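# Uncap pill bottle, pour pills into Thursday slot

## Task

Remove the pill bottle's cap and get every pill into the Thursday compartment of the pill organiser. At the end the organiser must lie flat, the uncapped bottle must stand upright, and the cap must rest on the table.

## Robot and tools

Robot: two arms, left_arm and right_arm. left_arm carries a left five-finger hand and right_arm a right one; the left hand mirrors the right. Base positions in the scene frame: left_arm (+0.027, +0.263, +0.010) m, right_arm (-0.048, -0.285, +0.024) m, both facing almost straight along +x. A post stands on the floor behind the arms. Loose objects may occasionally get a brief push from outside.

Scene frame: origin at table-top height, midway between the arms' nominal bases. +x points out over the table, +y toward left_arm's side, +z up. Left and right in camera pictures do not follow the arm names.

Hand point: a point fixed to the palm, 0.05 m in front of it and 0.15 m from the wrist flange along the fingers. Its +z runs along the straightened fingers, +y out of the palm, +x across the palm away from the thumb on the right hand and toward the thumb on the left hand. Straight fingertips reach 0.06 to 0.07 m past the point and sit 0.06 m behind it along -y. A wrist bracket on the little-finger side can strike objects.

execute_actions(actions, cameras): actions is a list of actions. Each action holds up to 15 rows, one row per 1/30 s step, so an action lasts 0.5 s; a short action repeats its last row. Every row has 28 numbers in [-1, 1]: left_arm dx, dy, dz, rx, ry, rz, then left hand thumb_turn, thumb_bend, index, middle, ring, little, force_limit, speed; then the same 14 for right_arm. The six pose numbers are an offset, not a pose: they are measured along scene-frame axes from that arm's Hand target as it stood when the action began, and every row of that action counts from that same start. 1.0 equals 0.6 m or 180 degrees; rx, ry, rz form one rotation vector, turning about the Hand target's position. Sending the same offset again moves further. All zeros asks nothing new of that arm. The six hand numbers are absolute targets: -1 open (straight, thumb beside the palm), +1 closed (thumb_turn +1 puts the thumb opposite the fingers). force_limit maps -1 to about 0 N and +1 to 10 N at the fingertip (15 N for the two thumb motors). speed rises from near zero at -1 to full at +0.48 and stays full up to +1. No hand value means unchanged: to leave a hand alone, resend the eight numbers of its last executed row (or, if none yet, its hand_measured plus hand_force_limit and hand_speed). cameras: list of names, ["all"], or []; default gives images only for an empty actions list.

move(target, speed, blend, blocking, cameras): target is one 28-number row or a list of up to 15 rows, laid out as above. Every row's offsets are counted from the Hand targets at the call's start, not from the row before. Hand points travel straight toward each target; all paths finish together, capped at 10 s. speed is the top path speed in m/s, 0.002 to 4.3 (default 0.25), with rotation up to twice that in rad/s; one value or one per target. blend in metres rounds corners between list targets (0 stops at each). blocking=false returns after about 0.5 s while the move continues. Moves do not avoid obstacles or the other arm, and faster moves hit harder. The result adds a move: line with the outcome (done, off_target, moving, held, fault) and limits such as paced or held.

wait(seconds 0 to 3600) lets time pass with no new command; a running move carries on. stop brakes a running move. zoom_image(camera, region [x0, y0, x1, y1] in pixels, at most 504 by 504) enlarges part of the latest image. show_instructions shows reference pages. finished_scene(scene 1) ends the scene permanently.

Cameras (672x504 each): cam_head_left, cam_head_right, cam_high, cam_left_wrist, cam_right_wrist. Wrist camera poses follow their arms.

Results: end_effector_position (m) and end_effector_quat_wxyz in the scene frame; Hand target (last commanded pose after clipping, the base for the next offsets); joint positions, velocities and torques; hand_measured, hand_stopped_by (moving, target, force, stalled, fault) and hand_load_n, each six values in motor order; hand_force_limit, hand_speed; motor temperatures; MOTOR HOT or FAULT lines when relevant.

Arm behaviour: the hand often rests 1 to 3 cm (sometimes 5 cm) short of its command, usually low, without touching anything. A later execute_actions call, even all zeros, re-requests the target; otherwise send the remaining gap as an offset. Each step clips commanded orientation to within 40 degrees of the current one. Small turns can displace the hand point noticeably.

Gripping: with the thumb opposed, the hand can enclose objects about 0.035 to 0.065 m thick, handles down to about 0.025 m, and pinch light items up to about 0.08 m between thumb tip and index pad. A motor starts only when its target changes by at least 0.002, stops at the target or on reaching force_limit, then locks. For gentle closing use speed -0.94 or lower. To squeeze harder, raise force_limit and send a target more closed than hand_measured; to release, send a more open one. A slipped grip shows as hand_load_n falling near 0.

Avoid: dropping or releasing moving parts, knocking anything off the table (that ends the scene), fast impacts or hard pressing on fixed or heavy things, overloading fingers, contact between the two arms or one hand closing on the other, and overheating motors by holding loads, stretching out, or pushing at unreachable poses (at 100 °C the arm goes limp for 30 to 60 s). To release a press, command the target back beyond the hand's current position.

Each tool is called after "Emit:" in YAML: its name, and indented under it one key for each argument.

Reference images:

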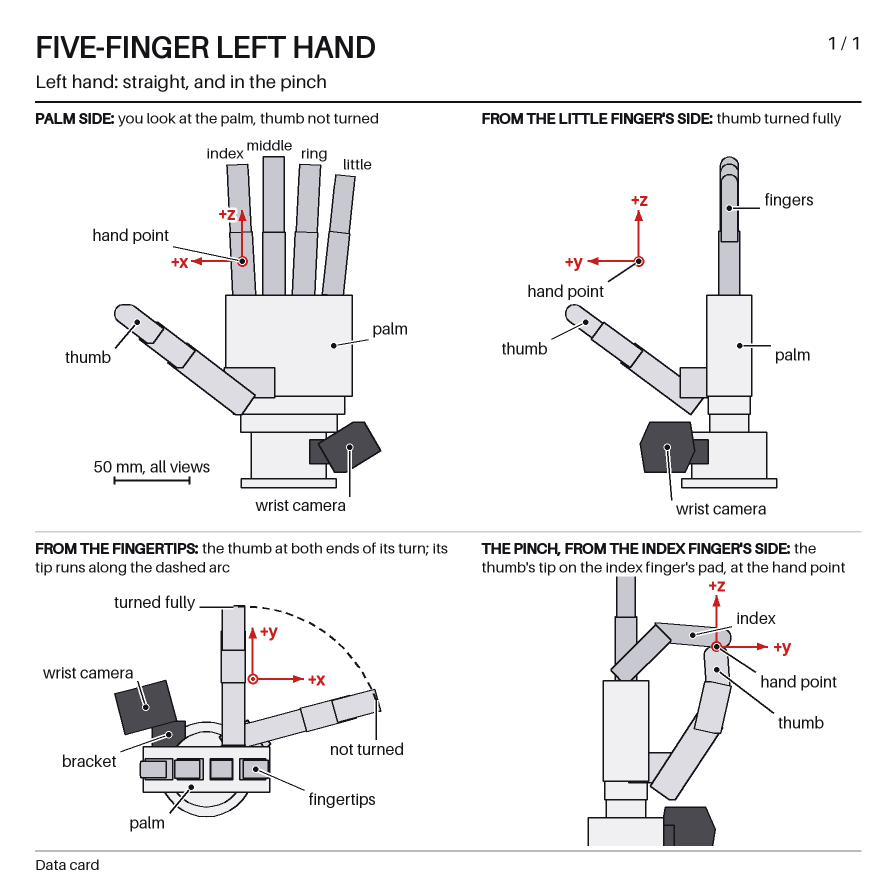

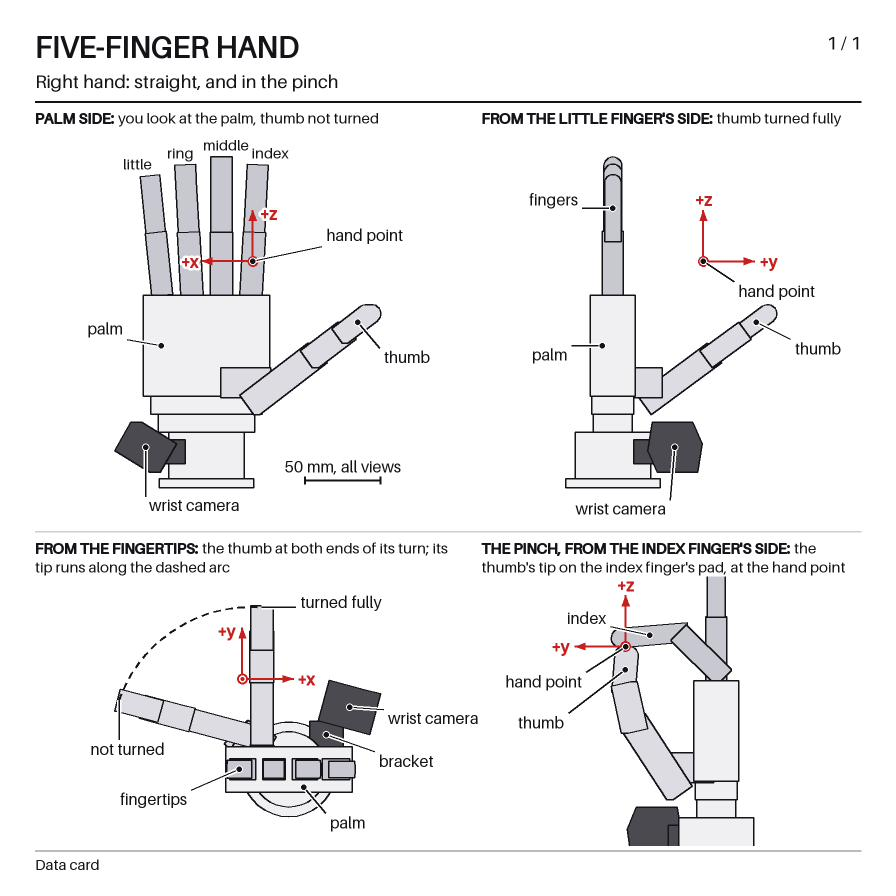

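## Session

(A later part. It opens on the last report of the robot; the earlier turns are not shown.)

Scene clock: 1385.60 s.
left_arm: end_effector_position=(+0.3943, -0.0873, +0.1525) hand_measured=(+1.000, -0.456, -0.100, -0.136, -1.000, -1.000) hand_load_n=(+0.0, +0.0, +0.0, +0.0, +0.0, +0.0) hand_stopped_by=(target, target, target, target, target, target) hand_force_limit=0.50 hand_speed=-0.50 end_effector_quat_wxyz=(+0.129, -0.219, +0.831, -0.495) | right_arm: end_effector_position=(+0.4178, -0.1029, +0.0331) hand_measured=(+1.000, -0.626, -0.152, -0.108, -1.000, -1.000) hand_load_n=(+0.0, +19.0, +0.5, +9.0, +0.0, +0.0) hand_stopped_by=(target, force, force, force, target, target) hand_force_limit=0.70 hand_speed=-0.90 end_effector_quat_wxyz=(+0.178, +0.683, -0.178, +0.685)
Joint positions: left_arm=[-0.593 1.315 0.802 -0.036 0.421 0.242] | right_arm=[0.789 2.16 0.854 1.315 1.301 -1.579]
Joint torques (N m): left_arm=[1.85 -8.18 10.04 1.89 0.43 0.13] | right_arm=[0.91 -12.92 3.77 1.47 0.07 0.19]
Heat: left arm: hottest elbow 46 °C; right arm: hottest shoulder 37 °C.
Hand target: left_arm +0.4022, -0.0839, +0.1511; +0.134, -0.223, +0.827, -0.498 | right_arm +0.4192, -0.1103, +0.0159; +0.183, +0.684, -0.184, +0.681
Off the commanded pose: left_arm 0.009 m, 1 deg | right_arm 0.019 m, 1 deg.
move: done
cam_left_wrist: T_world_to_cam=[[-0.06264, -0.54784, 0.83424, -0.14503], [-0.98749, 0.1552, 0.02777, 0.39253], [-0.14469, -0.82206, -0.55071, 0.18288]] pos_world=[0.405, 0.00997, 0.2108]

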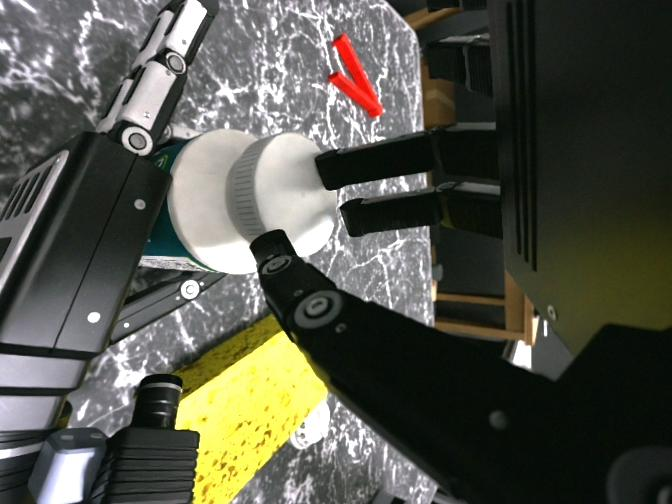

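Emit:
move:
  target: [0,0,-0.017,0,0,0,1,-0.455,-0.1,-0.136,-1,-1,0.5,-0.5,0,0,0,0,0,0,1,0.5,0.5,0.5,-1,-1,0.7,-0.9]
  speed: 0.05
  cameras: ["cam_left_wrist"]

Emit:
zoom_image:
  camera: "cam_left_wrist"
  region: [200, 90, 450, 340]

Scene clock: 1391.83 s.
left_arm: end_effector_position=(+0.3967, -0.0895, +0.1513) hand_measured=(+1.000, -0.456, -0.100, -0.136, -1.000, -1.000) hand_load_n=(+0.0, +0.0, +0.0, -0.5, +0.0, -0.5) hand_stopped_by=(target, target, target, target, target, target) hand_force_limit=0.50 hand_speed=-0.50 end_effector_quat_wxyz=(+0.134, -0.214, +0.827, -0.502) | right_arm: end_effector_position=(+0.4179, -0.1029, +0.0331) hand_measured=(+1.000, -0.626, -0.152, -0.108, -1.000, -1.000) hand_load_n=(+0.0, +19.0, +0.5, +9.0, +0.0, +0.0) hand_stopped_by=(target, force, force, force, target, target) hand_force_limit=0.70 hand_speed=-0.90 end_effector_quat_wxyz=(+0.178, +0.683, -0.178, +0.685)
Joint positions: left_arm=[-0.593 1.322 0.793 0.001 0.424 0.242] | right_arm=[0.789 2.16 0.854 1.315 1.301 -1.578]
Joint torques (N m): left_arm=[1.9 -7.65 9.35 1.85 0.32 0.14] | right_arm=[0.91 -12.92 3.77 1.46 0.07 0.19]
Heat: left arm: hottest elbow 46 °C; right arm: hottest shoulder 37 °C.
Hand target: left_arm +0.4022, -0.0839, +0.1409; +0.134, -0.223, +0.827, -0.498 | right_arm +0.4192, -0.1103, +0.0159; +0.183, +0.684, -0.184, +0.681
Off the commanded pose: left_arm 0.013 m, 1 deg | right_arm 0.019 m, 1 deg.
move: off_target (left_arm)
cam_left_wrist: T_world_to_cam=[[-0.0781, -0.53698, 0.83997, -0.13895], [-0.98738, 0.1581, 0.00927, 0.39834], [-0.13778, -0.82865, -0.54255, 0.17622]] pos_world=[0.40674, 0.00843, 0.20863]

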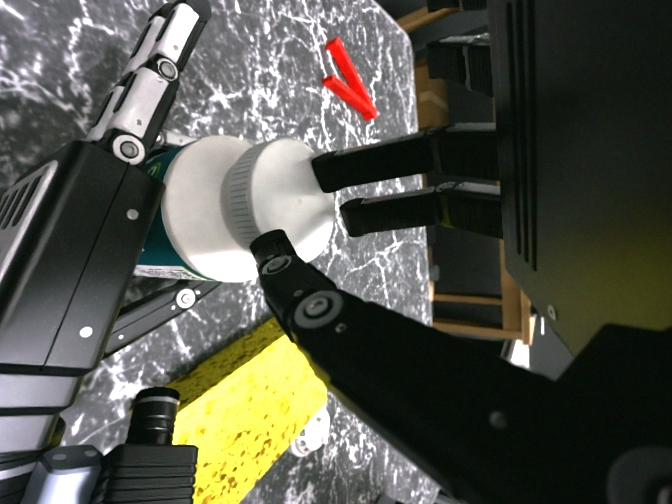

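Scaled by 2.016 from the camera's image (finer frame: 960x720).

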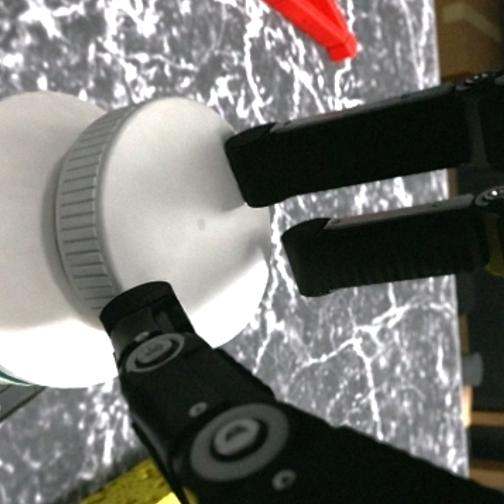

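Emit:
move:
  target:
    - [0,0,0.06,0,0,0,1,-0.56,-0.21,-0.25,-1,-1,0.5,-0.5,0,0,0,0,0,0,1,0.5,0.5,0.5,-1,-1,0.7,-0.9]
    - [0,0,0.0085,0,0,0,1,-0.56,-0.21,-0.25,-1,-1,0.5,-0.5,0,0,0,0,0,0,1,0.5,0.5,0.5,-1,-1,0.7,-0.9]
  speed: 0.05
  cameras: ["cam_left_wrist"]

Emit:
zoom_image:
  camera: "cam_left_wrist"
  region: [200, 90, 450, 340]

Scene clock: 1403.43 s.
left_arm: end_effector_position=(+0.3954, -0.0882, +0.1510) hand_measured=(+1.000, -0.560, -0.210, -0.250, -1.000, -1.000) hand_load_n=(+0.0, +0.0, +0.0, +0.0, +0.0, +0.0) hand_stopped_by=(target, target, target, target, target, target) hand_force_limit=0.50 hand_speed=-0.50 end_effector_quat_wxyz=(+0.130, -0.217, +0.829, -0.498) | right_arm: end_effector_position=(+0.4179, -0.1029, +0.0331) hand_measured=(+1.000, -0.626, -0.152, -0.108, -1.000, -1.000) hand_load_n=(+0.0, +18.5, +1.0, +9.0, +0.0, +0.0) hand_stopped_by=(target, force, force, force, target, target) hand_force_limit=0.70 hand_speed=-0.90 end_effector_quat_wxyz=(+0.178, +0.683, -0.178, +0.685)
Joint positions: left_arm=[-0.592 1.32 0.797 -0.018 0.424 0.242] | right_arm=[0.789 2.16 0.854 1.315 1.301 -1.578]
Joint torques (N m): left_arm=[1.85 -7.94 9.72 1.87 0.32 0.13] | right_arm=[0.91 -12.92 3.75 1.47 0.06 0.19]
Heat: left arm: hottest elbow 45 °C; right arm: hottest shoulder 37 °C.
Hand target: left_arm +0.4022, -0.0839, +0.1458; +0.134, -0.223, +0.827, -0.498 | right_arm +0.4192, -0.1103, +0.0159; +0.183, +0.685, -0.184, +0.681
Off the commanded pose: left_arm 0.009 m, 1 deg | right_arm 0.019 m, 1 deg.
move: done
cam_left_wrist: T_world_to_cam=[[-0.0688, -0.54275, 0.83707, -0.14171], [-0.98735, 0.15717, 0.02076, 0.39498], [-0.14283, -0.82506, -0.5467, 0.17979]] pos_world=[0.40591, 0.00935, 0.20871]

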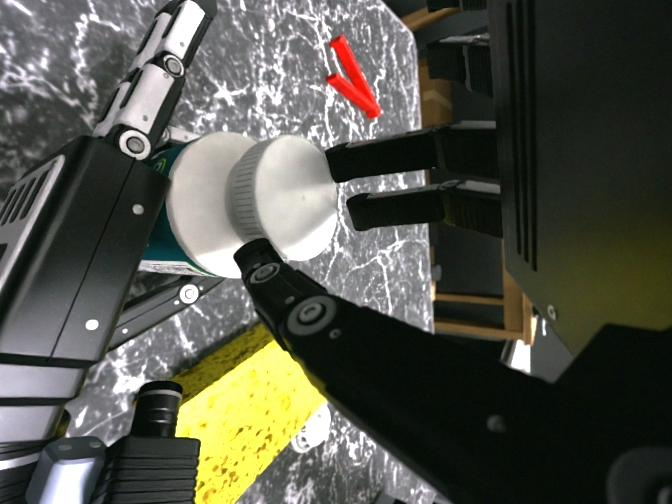

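Scaled by 2.016 from the camera's image (finer frame: 960x720).

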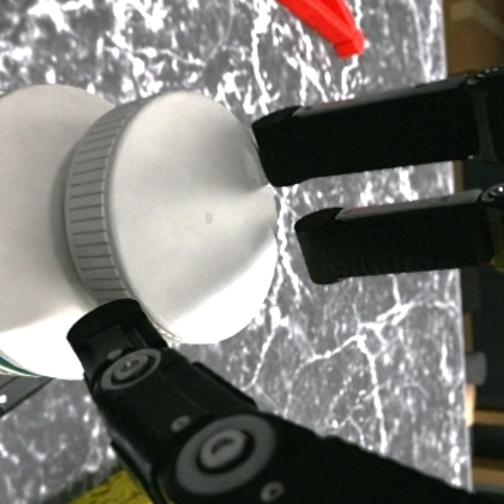

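Emit:
move:
  target:
    - [0,0,0.05,0.03,0.0173,0,1,-0.56,-0.21,-0.25,-1,-1,0.5,-0.5,0,0,0,0,0,0,1,0.5,0.5,0.5,-1,-1,0.7,-0.9]
    - [0,0,0.0,0.03,0.0173,0,1,-0.56,-0.21,-0.25,-1,-1,0.5,-0.5,0,0,0,0,0,0,1,0.5,0.5,0.5,-1,-1,0.7,-0.9]
  speed: 0.05
  cameras: ["cam_left_wrist"]

Emit:
zoom_image:
  camera: "cam_left_wrist"
  region: [200, 90, 450, 340]

Scene clock: 1414.50 s.
left_arm: end_effector_position=(+0.4010, -0.0822, +0.1542) hand_measured=(+1.000, -0.560, -0.210, -0.250, -1.000, -1.000) hand_load_n=(+0.0, +0.0, +0.0, -0.5, +0.0, +0.0) hand_stopped_by=(target, target, target, target, target, target) hand_force_limit=0.50 hand_speed=-0.50 end_effector_quat_wxyz=(+0.120, -0.234, +0.851, -0.455) | right_arm: end_effector_position=(+0.4179, -0.1029, +0.0330) hand_measured=(+1.000, -0.626, -0.152, -0.108, -1.000, -1.000) hand_load_n=(+0.0, +18.5, +0.5, +9.0, +0.0, +0.0) hand_stopped_by=(target, force, force, force, target, target) hand_force_limit=0.70 hand_speed=-0.90 end_effector_quat_wxyz=(+0.177, +0.683, -0.179, +0.685)
Joint positions: left_arm=[-0.592 1.336 0.881 -0.19 0.385 0.265] | right_arm=[0.789 2.16 0.854 1.315 1.301 -1.577]
Joint torques (N m): left_arm=[0.09 -8.18 9.83 1.81 0.13 0.23] | right_arm=[0.91 -12.92 3.77 1.46 0.06 0.18]
Heat: left arm: hottest elbow 45 °C; right arm: hottest shoulder 37 °C.
Hand target: left_arm +0.4021, -0.0839, +0.1458; +0.122, -0.230, +0.853, -0.452 | right_arm +0.4192, -0.1103, +0.0159; +0.183, +0.685, -0.184, +0.681
Off the commanded pose: left_arm 0.009 m, 1 deg | right_arm 0.019 m, 1 deg.
move: done
cam_left_wrist: T_world_to_cam=[[-0.0098, -0.61245, 0.79045, -0.16306], [-0.987, 0.13276, 0.09063, 0.38653], [-0.16045, -0.77928, -0.60578, 0.20735]] pos_world=[0.41317, 0.0104, 0.21947]

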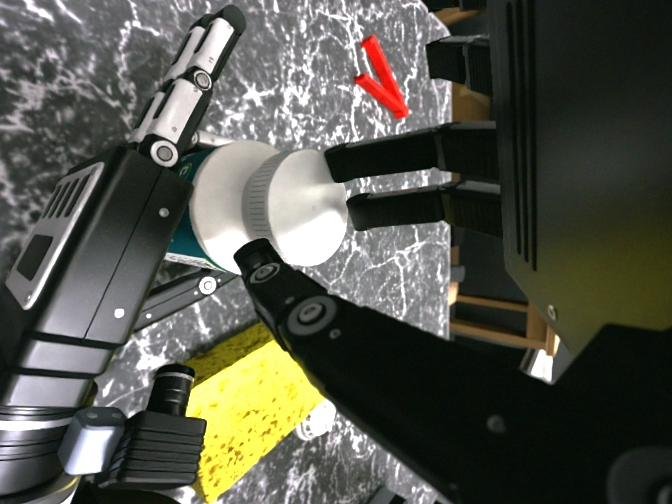

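Scaled by 2.016 from the camera's image (finer frame: 960x720).

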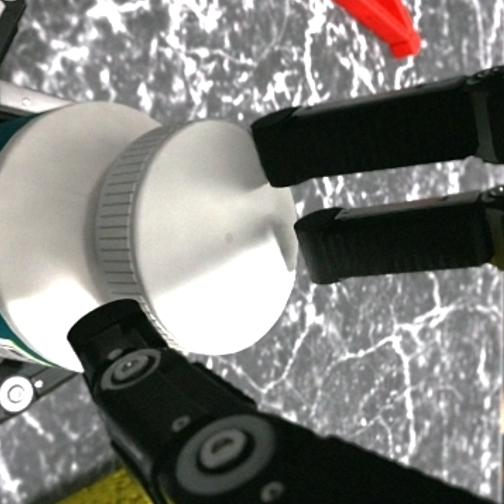

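Emit:
move:
  target:
    - [0,0,0.1,0,0,0,1,-0.68,-0.4,-0.42,-1,-1,0.5,-0.5,0,0,0,0,0,0,1,0.5,0.5,0.5,-1,-1,0.7,-0.9]
    - [0,0.05,0.33,0,0,0,1,-0.68,-0.4,-0.42,-1,-1,0.5,-0.5,0,0,0,0,0,0,1,0.5,0.5,0.5,-1,-1,0.7,-0.9]
    - [0,0.05,0.33,0.2742,0.1583,0,1,-0.68,-0.4,-0.42,-1,-1,0.5,-0.5,0,0,0,0,0,0,1,0.5,0.5,0.5,-1,-1,0.7,-0.9]
  speed: [0.1,0.2,0.2]
  cameras: ["cam_left_wrist","cam_head_left","cam_high"]

Scene clock: 1452.57 s.
left_arm: end_effector_position=(+0.4004, -0.0437, +0.3271) hand_measured=(+1.000, -0.680, -0.400, -0.420, -1.000, -1.000) hand_load_n=(+0.0, +0.0, +0.0, +0.0, +0.0, +0.0) hand_stopped_by=(target, target, target, target, target, target) hand_force_limit=0.50 hand_speed=-0.50 end_effector_quat_wxyz=(+0.046, -0.262, +0.962, -0.061) | right_arm: end_effector_position=(+0.4178, -0.1030, +0.0331) hand_measured=(+1.000, -0.626, -0.152, -0.108, -1.000, -1.000) hand_load_n=(+0.0, +18.5, +0.5, +9.0, +0.0, +0.0) hand_stopped_by=(target, force, force, force, target, target) hand_force_limit=0.70 hand_speed=-0.90 end_effector_quat_wxyz=(+0.178, +0.683, -0.178, +0.685)
Joint positions: left_arm=[-0.69 1.704 1.957 -1.671 -0.003 0.367] | right_arm=[0.789 2.16 0.854 1.315 1.302 -1.579]
Joint torques (N m): left_arm=[-0.73 -13.57 14.19 -0.13 -0.01 0.06] | right_arm=[0.91 -12.92 3.77 1.47 0.05 0.2]
Heat: left arm: hottest elbow 46 °C; right arm: hottest shoulder 37 °C.
Hand target: left_arm +0.4022, -0.0538, +0.3439; -0.001, -0.259, +0.966, +0.010 | right_arm +0.4191, -0.1103, +0.0159; +0.183, +0.684, -0.184, +0.681
Off the commanded pose: left_arm 0.020 m, 10 deg | right_arm 0.019 m, 1 deg.
joint sent to its limit (left arm) — joint 4 (wrist pitch), lower limit. The joint targets are off in orientation, not in position.
move: off_target (left_arm)
cam_left_wrist: T_world_to_cam=[[0.18998, -0.97452, 0.11924, -0.15239], [-0.8764, -0.11359, 0.46799, 0.18674], [-0.44252, -0.19341, -0.87565, 0.56872]] pos_world=[0.44428, -0.01729, 0.42878]
Images, in order (width x height): cam_head_left 672x504, cam_high 672x504, cam_left_wrist 672x504.

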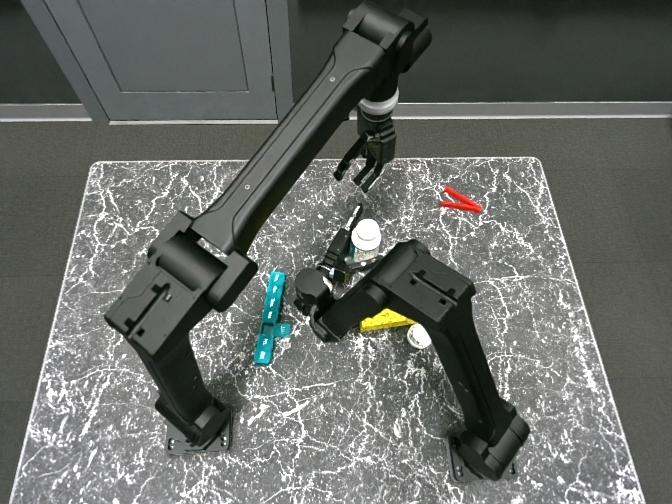

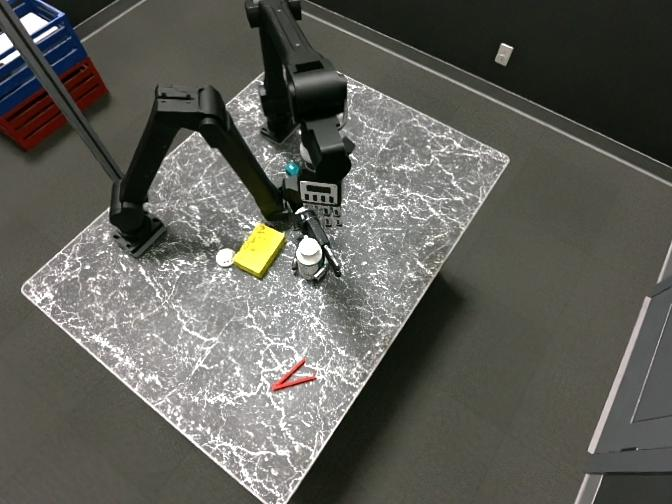

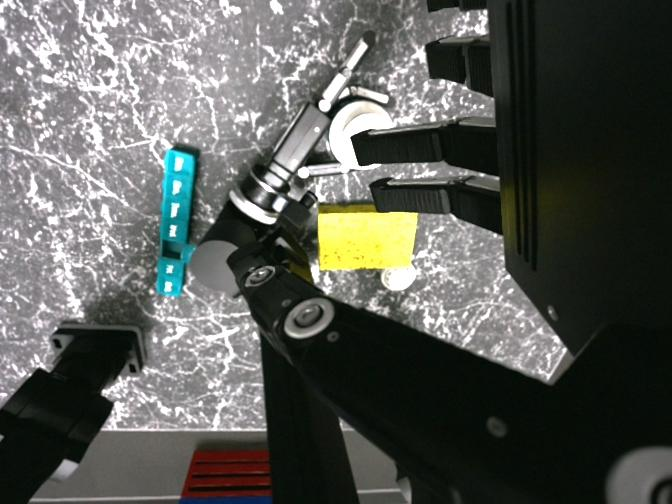

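Emit:
move:
  target:
    - [0,0,0,0,0,0,-1,-1,1,1,1,1,0.0,-0.2,0,0,0,0,0,0,1,0.5,0.5,0.5,-1,-1,0.7,-0.9]
    - [0.025,0.02,-0.24,0,0,0,-1,-1,1,1,1,1,0.0,-0.2,0,0,0,0,0,0,1,0.5,0.5,0.5,-1,-1,0.7,-0.9]
  speed: 0.15
  cameras: ["cam_left_wrist","cam_head_left","cam_head_right","cam_high"]

Scene clock: 1461.17 s.
left_arm: end_effector_position=(+0.4087, -0.0465, +0.2001) hand_measured=(-1.000, -1.000, +1.000, +1.000, +1.000, +1.000) hand_load_n=(+0.0, +0.0, +0.0, +0.0, +0.0, +0.0) hand_stopped_by=(target, target, target, target, target, target) hand_force_limit=0.00 hand_speed=-0.20 end_effector_quat_wxyz=(-0.007, -0.256, +0.966, +0.014) | right_arm: end_effector_position=(+0.4178, -0.1030, +0.0331) hand_measured=(+1.000, -0.626, -0.152, -0.108, -1.000, -1.000) hand_load_n=(+0.0, +18.5, +1.0, +8.5, +0.0, +0.0) hand_stopped_by=(target, force, force, force, target, target) hand_force_limit=0.70 hand_speed=-0.90 end_effector_quat_wxyz=(+0.178, +0.683, -0.178, +0.685)
Joint positions: left_arm=[-0.687 1.835 1.776 -1.543 -0.006 0.382] | right_arm=[0.789 2.16 0.854 1.315 1.302 -1.579]
Joint torques (N m): left_arm=[1.85 -15.33 9.92 0.25 -0.02 0.23] | right_arm=[0.91 -12.92 3.77 1.46 0.05 0.2]
Heat: left arm: hottest elbow 48 °C; right arm: hottest shoulder 37 °C.
Hand target: left_arm +0.4171, -0.0419, +0.1999; -0.001, -0.259, +0.966, +0.010 | right_arm +0.4191, -0.1103, +0.0159; +0.183, +0.684, -0.184, +0.681
Off the commanded pose: left_arm 0.010 m, 1 deg | right_arm 0.019 m, 1 deg.
move: done
cam_left_wrist: T_world_to_cam=[[0.18499, -0.98247, -0.02287, -0.11135], [-0.80481, -0.16481, 0.57019, 0.20108], [-0.56397, -0.08707, -0.8212, 0.5044]] pos_world=[0.46689, -0.03234, 0.29701]
Images, in order (width x height): cam_head_left 672x504, cam_head_right 672x504, cam_high 672x504, cam_left_wrist 672x504.

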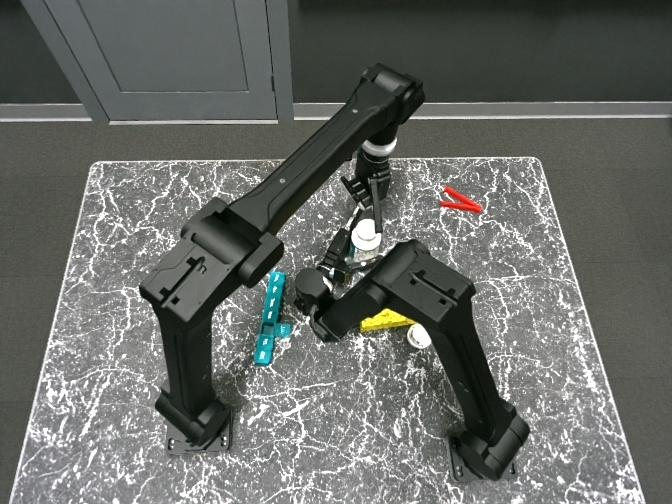

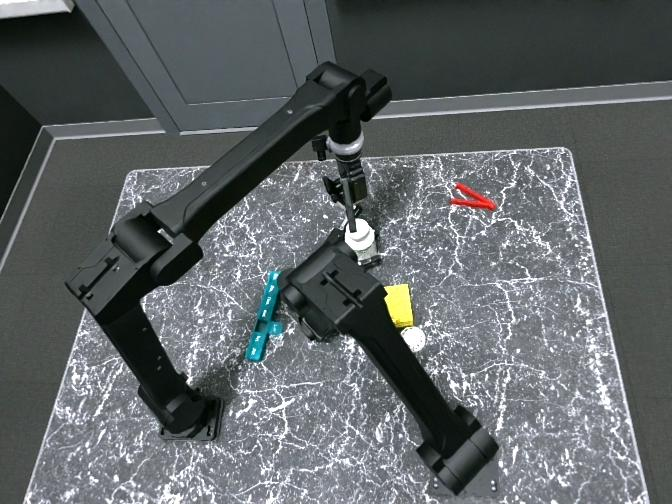

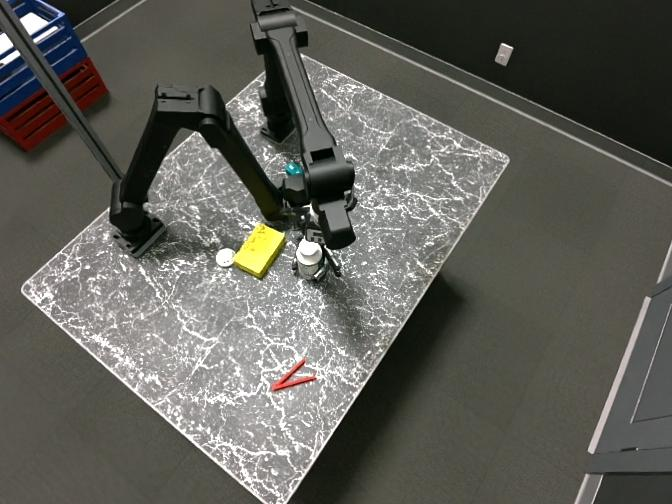

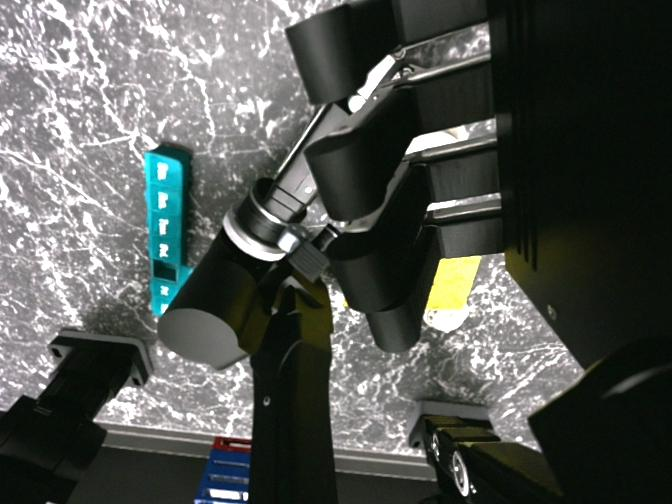

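Emit:
move:
  target:
    - [0.055,-0.08,0,0,0,-0.444,-1,-1,0.9,1,0.9,1,0.0,-0.2,0,0,0,0,0,0,1,0.5,0.5,0.5,-1,-1,0.7,-0.9]
  speed: 0.2
  cameras: ["cam_left_wrist","cam_head_left","cam_head_right"]

Scene clock: 1487.67 s.
left_arm: end_effector_position=(+0.4496, -0.0791, +0.1879) hand_measured=(-1.000, -1.000, +0.900, +1.000, +0.900, +1.000) hand_load_n=(+0.0, -0.5, +0.0, +0.0, +0.0, +0.0) hand_stopped_by=(target, target, target, target, target, target) hand_force_limit=0.00 hand_speed=-0.20 end_effector_quat_wxyz=(-0.013, +0.411, +0.911, +0.015) | right_arm: end_effector_position=(+0.4178, -0.1030, +0.0331) hand_measured=(+1.000, -0.626, -0.152, -0.108, -1.000, -1.000) hand_load_n=(+0.0, +18.5, +0.5, +9.0, +0.0, +0.0) hand_stopped_by=(target, force, force, force, target, target) hand_force_limit=0.70 hand_speed=-0.90 end_effector_quat_wxyz=(+0.178, +0.683, -0.178, +0.685)
Joint positions: left_arm=[-0.817 1.865 1.788 -1.529 -0.019 1.619] | right_arm=[0.789 2.16 0.854 1.315 1.302 -1.579]
Joint torques (N m): left_arm=[-0.79 -16.67 10.97 0.28 0.07 0.2] | right_arm=[0.91 -12.86 3.77 1.47 0.06 0.2]
Heat: left arm: hottest elbow 47 °C; right arm: hottest shoulder 37 °C.
Hand target: left_arm +0.4501, -0.0899, +0.1997; +0.005, +0.422, +0.907, +0.009 | right_arm +0.4191, -0.1103, +0.0159; +0.183, +0.684, -0.184, +0.681
Off the commanded pose: left_arm 0.016 m, 3 deg | right_arm 0.019 m, 1 deg.
move: off_target (left_arm)
cam_left_wrist: T_world_to_cam=[[-0.92459, -0.38095, -0.00017, 0.39087], [-0.30756, 0.7462, 0.59042, 0.08016], [-0.22479, 0.54595, -0.8071, 0.40958]] pos_world=[0.47812, -0.13453, 0.28331]
Images, in order (width x height): cam_head_left 672x504, cam_head_right 672x504, cam_left_wrist 672x504.

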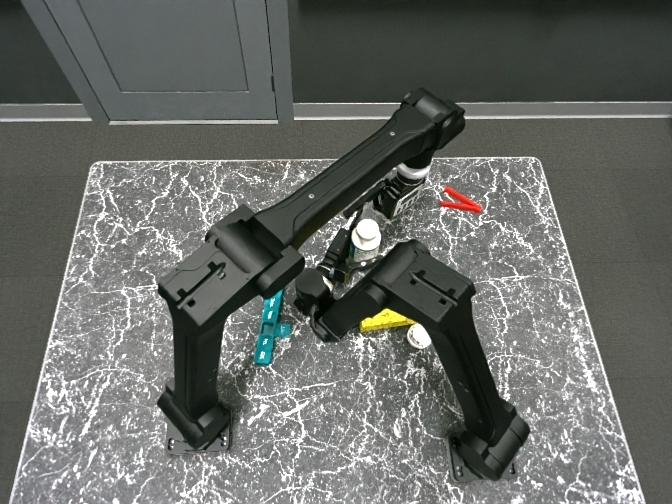

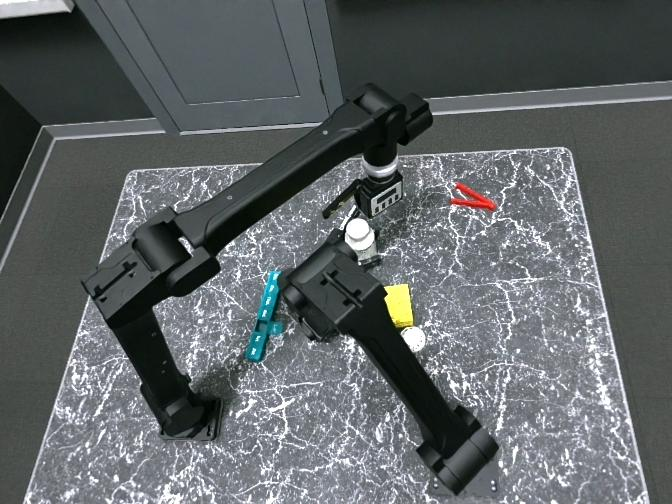

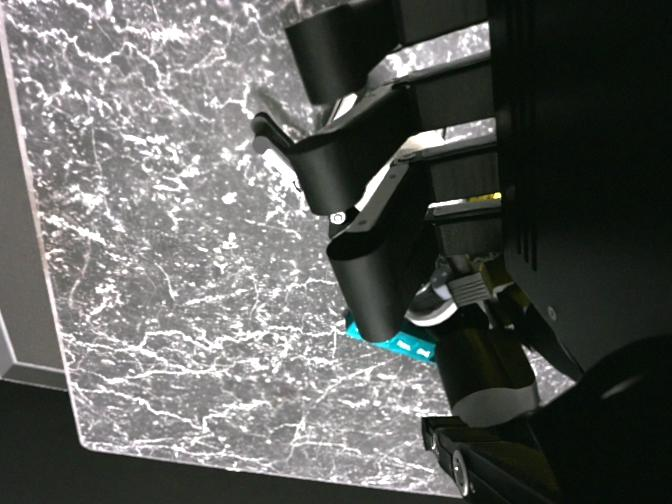

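Emit:
move:
  target:
    - [-0.06,0.035,-0.03,0,0,0,-1,-1,0.9,1,0.9,1,0.0,-0.2,0,0,0,0,0,0,1,0.5,0.5,0.5,-1,-1,0.7,-0.9]
  speed: 0.2
  cameras: ["cam_left_wrist","cam_head_left","cam_head_right","cam_high"]

Scene clock: 1496.73 s.
left_arm: end_effector_position=(+0.4176, -0.0629, +0.1744) hand_measured=(-1.000, -1.000, +0.900, +1.000, +0.900, +1.000) hand_load_n=(+0.0, -0.5, +0.0, +0.0, +0.0, +0.5) hand_stopped_by=(target, target, target, target, target, target) hand_force_limit=0.00 hand_speed=-0.20 end_effector_quat_wxyz=(-0.007, +0.420, +0.908, +0.013) | right_arm: end_effector_position=(+0.4178, -0.1030, +0.0331) hand_measured=(+1.000, -0.626, -0.152, -0.108, -1.000, -1.000) hand_load_n=(+0.0, +18.5, +1.0, +8.5, +0.0, +0.0) hand_stopped_by=(target, force, force, force, target, target) hand_force_limit=0.70 hand_speed=-0.90 end_effector_quat_wxyz=(+0.178, +0.683, -0.178, +0.685)
Joint positions: left_arm=[-0.84 1.766 1.613 -1.441 -0.019 1.614] | right_arm=[0.789 2.16 0.854 1.315 1.302 -1.579]
Joint torques (N m): left_arm=[-0.62 -15.62 9.48 0.31 0.08 0.04] | right_arm=[0.91 -12.92 3.77 1.47 0.05 0.2]
Heat: left arm: hottest elbow 47 °C; right arm: hottest shoulder 37 °C.
Hand target: left_arm +0.4142, -0.0689, +0.1819; +0.006, +0.422, +0.907, +0.009 | right_arm +0.4191, -0.1103, +0.0159; +0.183, +0.684, -0.184, +0.681
Off the commanded pose: left_arm 0.010 m, 2 deg | right_arm 0.019 m, 1 deg.
move: done
cam_left_wrist: T_world_to_cam=[[-0.93152, -0.36365, -0.00478, 0.37225], [-0.29852, 0.75702, 0.58121, 0.06471], [-0.20774, 0.54283, -0.81374, 0.37645]] pos_world=[0.44428, -0.11797, 0.2705]
Images, in order (width x height): cam_head_left 672x504, cam_head_right 672x504, cam_high 672x504, cam_left_wrist 672x504.

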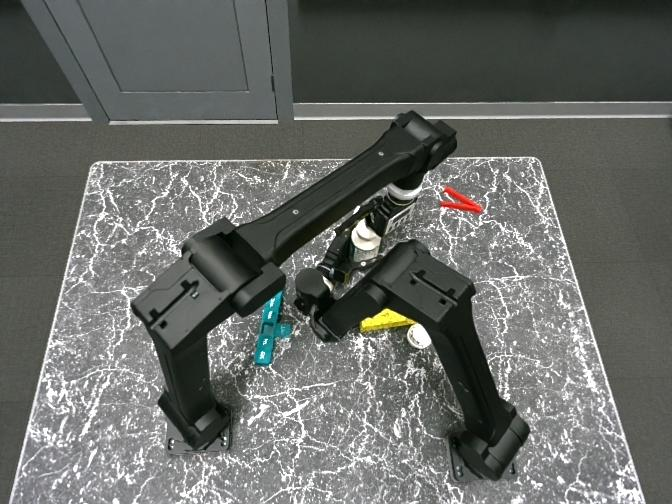

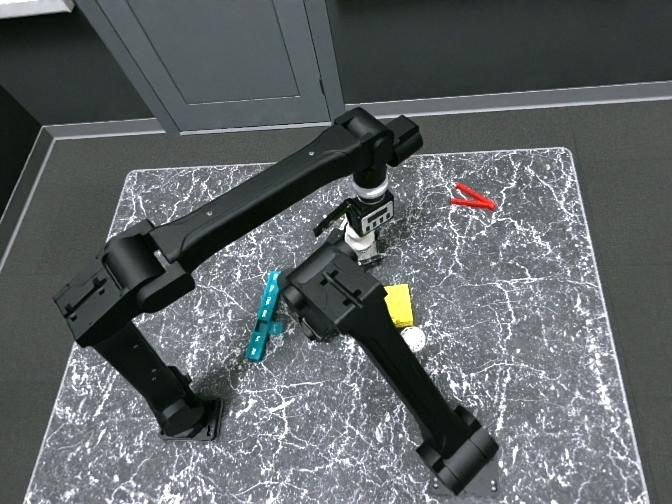

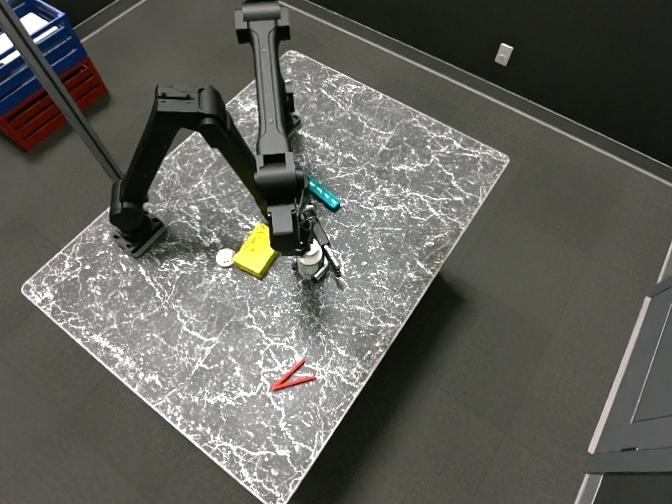

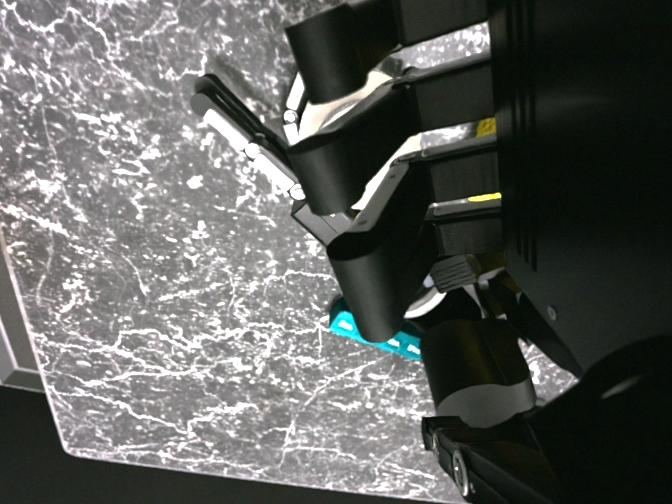

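Emit:
zoom_image:
  camera: "cam_left_wrist"
  region: [230, 0, 520, 350]

Scaled by 1.440 from the camera's image (finer frame: 960x720).

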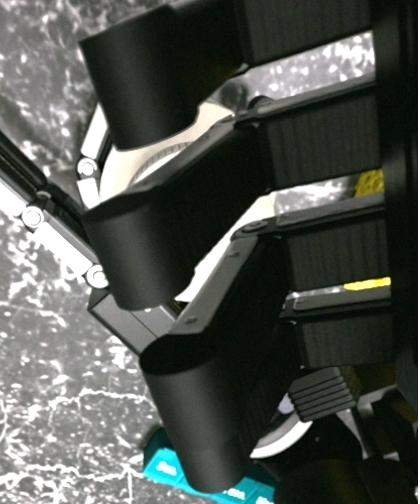

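Emit:
move:
  target:
    - [-0.006,0.008,-0.05,0,0,0,-1,-1,0.9,1,0.9,1,0.0,-0.2,0,0,0,0,0,0,1,0.5,0.5,0.5,-1,-1,0.7,-0.9]
  speed: 0.08
  cameras: ["cam_left_wrist","cam_head_right"]

Scene clock: 1508.03 s.
left_arm: end_effector_position=(+0.4132, -0.0581, +0.1448) hand_measured=(-1.000, -1.000, +0.900, +1.000, +0.900, +1.000) hand_load_n=(+0.0, -0.5, +0.0, +0.0, +0.0, +0.0) hand_stopped_by=(target, target, target, target, target, target) hand_force_limit=0.00 hand_speed=-0.20 end_effector_quat_wxyz=(-0.007, +0.420, +0.908, +0.013) | right_arm: end_effector_position=(+0.4178, -0.1030, +0.0331) hand_measured=(+1.000, -0.626, -0.152, -0.108, -1.000, -1.000) hand_load_n=(+0.0, +18.5, +1.0, +9.0, +0.0, +0.0) hand_stopped_by=(target, force, force, force, target, target) hand_force_limit=0.70 hand_speed=-0.90 end_effector_quat_wxyz=(+0.178, +0.683, -0.178, +0.685)
Joint positions: left_arm=[-0.84 1.764 1.531 -1.36 -0.019 1.614] | right_arm=[0.789 2.16 0.854 1.315 1.302 -1.579]
Joint torques (N m): left_arm=[-0.5 -15.38 9.33 0.29 0.08 0.05] | right_arm=[0.91 -12.86 3.77 1.47 0.05 0.2]
Heat: left arm: hottest elbow 46 °C; right arm: hottest shoulder 37 °C.
Hand target: left_arm +0.4106, -0.0640, +0.1518; +0.005, +0.421, +0.907, +0.009 | right_arm +0.4191, -0.1103, +0.0159; +0.183, +0.684, -0.184, +0.681
Off the commanded pose: left_arm 0.010 m, 2 deg | right_arm 0.019 m, 1 deg.
move: done
cam_left_wrist: T_world_to_cam=[[-0.93138, -0.36402, -0.00515, 0.36974], [-0.29916, 0.75721, 0.58063, 0.07741], [-0.20746, 0.54233, -0.81415, 0.34876]] pos_world=[0.43988, -0.11317, 0.2409]
Images, in order (width x height): cam_head_right 672x504, cam_left_wrist 672x504.

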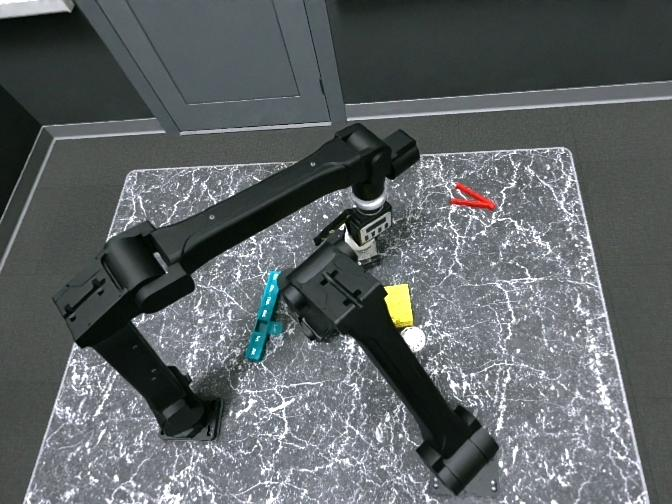

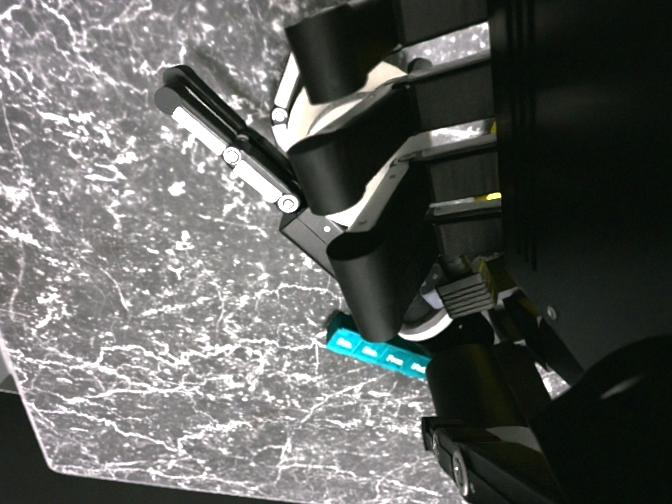

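Emit:
zoom_image:
  camera: "cam_left_wrist"
  region: [230, 0, 520, 350]

Scaled by 1.440 from the camera's image (finer frame: 960x720).

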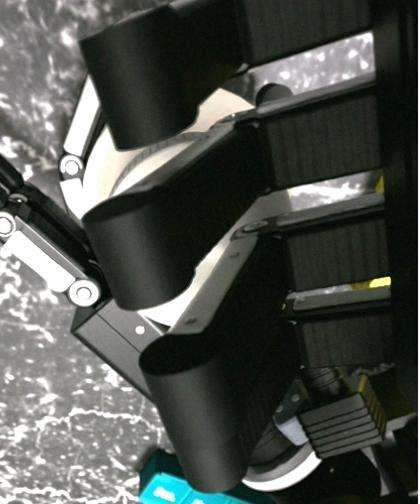

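Emit:
move:
  target:
    - [0.004,0.007,-0.045,0,0,0,-1,-1,0.9,1,0.9,1,0.0,-0.2,0,0,0,0,0,0,1,0.5,0.5,0.5,-1,-1,0.7,-0.9]
  speed: 0.05
  cameras: ["cam_left_wrist"]

Emit:
zoom_image:
  camera: "cam_left_wrist"
  region: [230, 0, 520, 350]

Scene clock: 1519.07 s.
left_arm: end_effector_position=(+0.4133, -0.0583, +0.1327) hand_measured=(-1.000, -1.000, +0.900, +1.000, +0.900, +1.000) hand_load_n=(+0.0, +0.0, +0.0, +0.0, -1.0, +0.0) hand_stopped_by=(target, target, target, target, target, target) hand_force_limit=0.00 hand_speed=-0.20 end_effector_quat_wxyz=(+0.005, +0.420, +0.908, +0.009) | right_arm: end_effector_position=(+0.4179, -0.1029, +0.0330) hand_measured=(+1.000, -0.626, -0.152, -0.108, -1.000, -1.000) hand_load_n=(+0.0, +19.0, +0.5, +9.0, +0.0, +0.0) hand_stopped_by=(target, force, force, force, target, target) hand_force_limit=0.70 hand_speed=-0.90 end_effector_quat_wxyz=(+0.177, +0.683, -0.179, +0.685)
Joint positions: left_arm=[-0.84 1.755 1.488 -1.302 -0.019 1.614] | right_arm=[0.789 2.16 0.854 1.315 1.301 -1.577]
Joint torques (N m): left_arm=[0.21 -13.51 8.38 0.61 0.07 0.13] | right_arm=[0.91 -12.92 3.77 1.46 0.06 0.18]
Heat: left arm: hottest elbow 47 °C; right arm: hottest shoulder 37 °C.
Hand target: left_arm +0.4130, -0.0599, +0.1250; +0.006, +0.421, +0.907, +0.009 | right_arm +0.4192, -0.1103, +0.0159; +0.183, +0.685, -0.184, +0.681
Off the commanded pose: left_arm 0.008 m, 0 deg | right_arm 0.019 m, 1 deg.
move: done
cam_left_wrist: T_world_to_cam=[[-0.93121, -0.3642, -0.01409, 0.3708], [-0.30865, 0.76745, 0.56192, 0.09153], [-0.19384, 0.52762, -0.82707, 0.33418]] pos_world=[0.43833, -0.11152, 0.23018]

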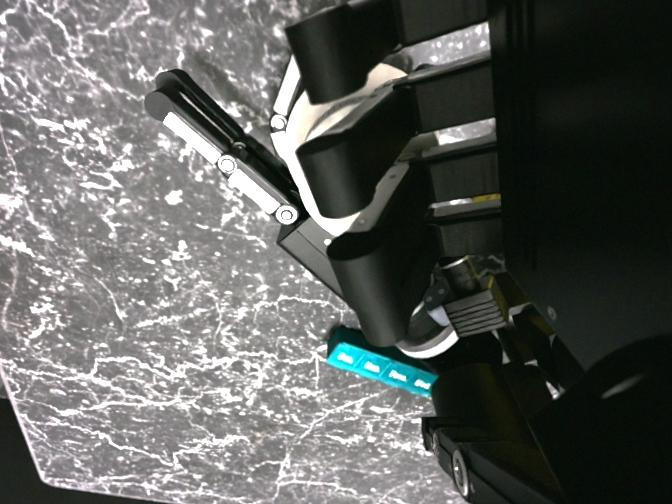

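Scaled by 1.440 from the camera's image (finer frame: 960x720).

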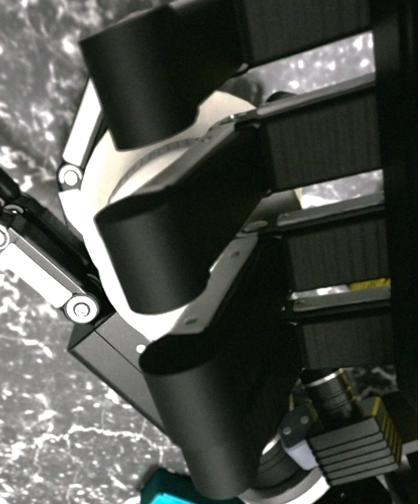

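Emit:
move:
  target:
    - [0,0,-0.05,0,0,0,-1,-1,0.9,1,0.9,1,0.0,-0.2,0,0,0,0,0,0,1,0.5,0.5,0.5,-1,-1,0.7,-0.9]
  speed: 0.05
  cameras: ["cam_left_wrist"]

Emit:
zoom_image:
  camera: "cam_left_wrist"
  region: [230, 0, 520, 350]

Scene clock: 1524.70 s.
left_arm: end_effector_position=(+0.4132, -0.0583, +0.1301) hand_measured=(-1.000, -1.000, +0.900, +1.000, +0.900, +1.000) hand_load_n=(+0.0, +0.0, -3.0, +0.0, -0.5, +0.0) hand_stopped_by=(target, target, target, target, target, target) hand_force_limit=0.00 hand_speed=-0.20 end_effector_quat_wxyz=(+0.022, +0.417, +0.908, +0.001) | right_arm: end_effector_position=(+0.4180, -0.1027, +0.0330) hand_measured=(+1.000, -0.626, -0.152, -0.108, -1.000, -1.000) hand_load_n=(-1.0, +19.0, +0.0, +9.0, +0.0, +0.0) hand_stopped_by=(target, force, force, force, target, target) hand_force_limit=0.70 hand_speed=-0.90 end_effector_quat_wxyz=(+0.177, +0.683, -0.178, +0.685)
Joint positions: left_arm=[-0.84 1.732 1.452 -1.252 -0.019 1.61] | right_arm=[0.789 2.16 0.854 1.315 1.301 -1.577]
Joint torques (N m): left_arm=[0.21 -10.34 6.98 1.46 0.08 0.19] | right_arm=[0.97 -12.92 3.77 1.46 0.09 0.18]
Heat: left arm: hottest elbow 46 °C; right arm: hottest shoulder 37 °C.
Hand target: left_arm +0.4130, -0.0598, +0.0948; +0.005, +0.421, +0.907, +0.009 | right_arm +0.4192, -0.1103, +0.0160; +0.183, +0.684, -0.184, +0.681
Off the commanded pose: left_arm 0.035 m, 2 deg | right_arm 0.019 m, 1 deg.
move: off_target (left_arm)
cam_left_wrist: T_world_to_cam=[[-0.92916, -0.36864, -0.02759, 0.37134], [-0.32576, 0.78122, 0.53251, 0.10472], [-0.17475, 0.50378, -0.84597, 0.32528]] pos_world=[0.43599, -0.10879, 0.22966]

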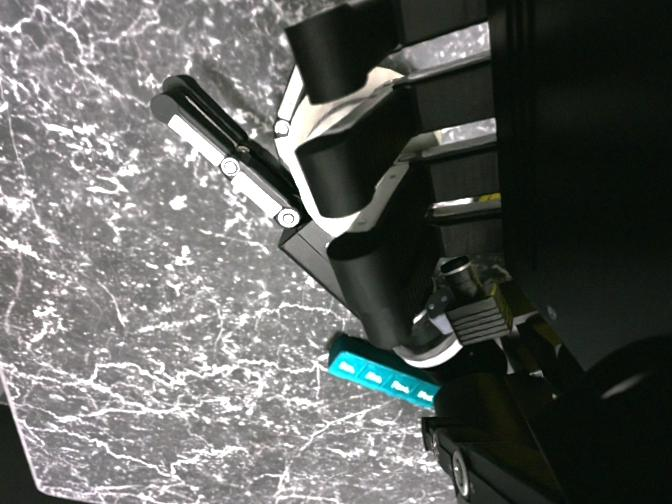

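Scaled by 1.440 from the camera's image (finer frame: 960x720).

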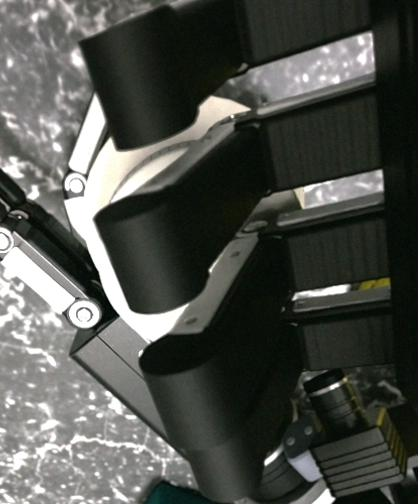

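Emit:
move:
  target:
    - [0,0,-0.05,0,0,0,-1,-1,0.9,1,0.9,1,0.0,-0.2,0,0,0,0,0,0,1,0.5,0.5,0.5,-1,-1,0.7,-0.9]
    - [-0.0205,-0.001,-0.05,0,0,0.1111,-1,-1,0.9,1,0.9,1,0.0,-0.2,0,0,0,0,0,0,1,0.5,0.5,0.5,-1,-1,0.7,-0.9]
    - [-0.0393,-0.0088,-0.05,0,0,0.2222,-1,-1,0.9,1,0.9,1,0.0,-0.2,0,0,0,0,0,0,1,0.5,0.5,0.5,-1,-1,0.7,-0.9]
  speed: 0.08
  blend: [0,0.003,0]
  cameras: ["cam_left_wrist","cam_right_wrist"]

Scene clock: 1538.20 s.
left_arm: end_effector_position=(+0.3949, -0.0597, +0.1267) hand_measured=(-1.000, -1.000, +0.900, +1.000, +0.900, +1.000) hand_load_n=(+0.0, +0.0, -6.5, +0.0, +0.0, +0.0) hand_stopped_by=(target, target, target, target, target, target) hand_force_limit=0.00 hand_speed=-0.20 end_effector_quat_wxyz=(+0.049, +0.093, +0.994, -0.013) | right_arm: end_effector_position=(+0.4192, -0.1045, +0.0329) hand_measured=(+1.000, -0.626, -0.152, -0.108, -1.000, -1.000) hand_load_n=(-0.5, +19.0, +0.0, +9.5, +0.0, +0.0) hand_stopped_by=(target, force, force, force, target, target) hand_force_limit=0.70 hand_speed=-0.90 end_effector_quat_wxyz=(+0.177, +0.683, -0.180, +0.685)
Joint positions: left_arm=[-0.818 1.749 1.474 -1.205 -0.044 0.958] | right_arm=[0.785 2.16 0.854 1.315 1.298 -1.575]
Joint torques (N m): left_arm=[0.15 -6.3 8.05 0.96 1 -0.08] | right_arm=[1.26 -12.98 3.78 1.46 0.19 0.16]
Heat: left arm: hottest elbow 45 °C; right arm: hottest shoulder 37 °C.
Hand target: left_arm +0.3892, -0.0651, +0.0648; +0.002, +0.086, +0.996, +0.010 | right_arm +0.4192, -0.1103, +0.0160; +0.183, +0.684, -0.184, +0.681
Off the commanded pose: left_arm 0.062 m, 6 deg | right_arm 0.018 m, 1 deg.
move: off_target (left_arm)
cam_left_wrist: T_world_to_cam=[[-0.4949, -0.86887, -0.01202, 0.15041], [-0.76893, 0.43145, 0.4718, 0.26343], [-0.40475, 0.24273, -0.88162, 0.39964]] pos_world=[0.43876, -0.07998, 0.22986]
cam_right_wrist: T_world_to_cam=[[-0.5184, -0.82176, 0.23659, 0.11968], [-0.54236, 0.10205, -0.83392, 0.26056], [0.66114, -0.56062, -0.4986, -0.20209]] pos_world=[0.33697, -0.04154, 0.08822]

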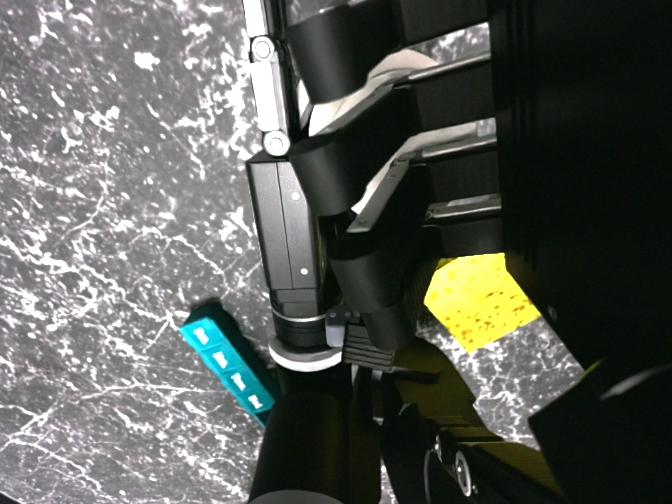

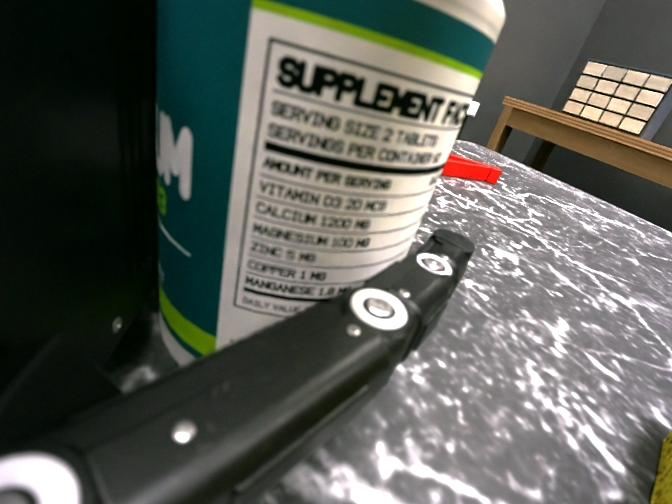

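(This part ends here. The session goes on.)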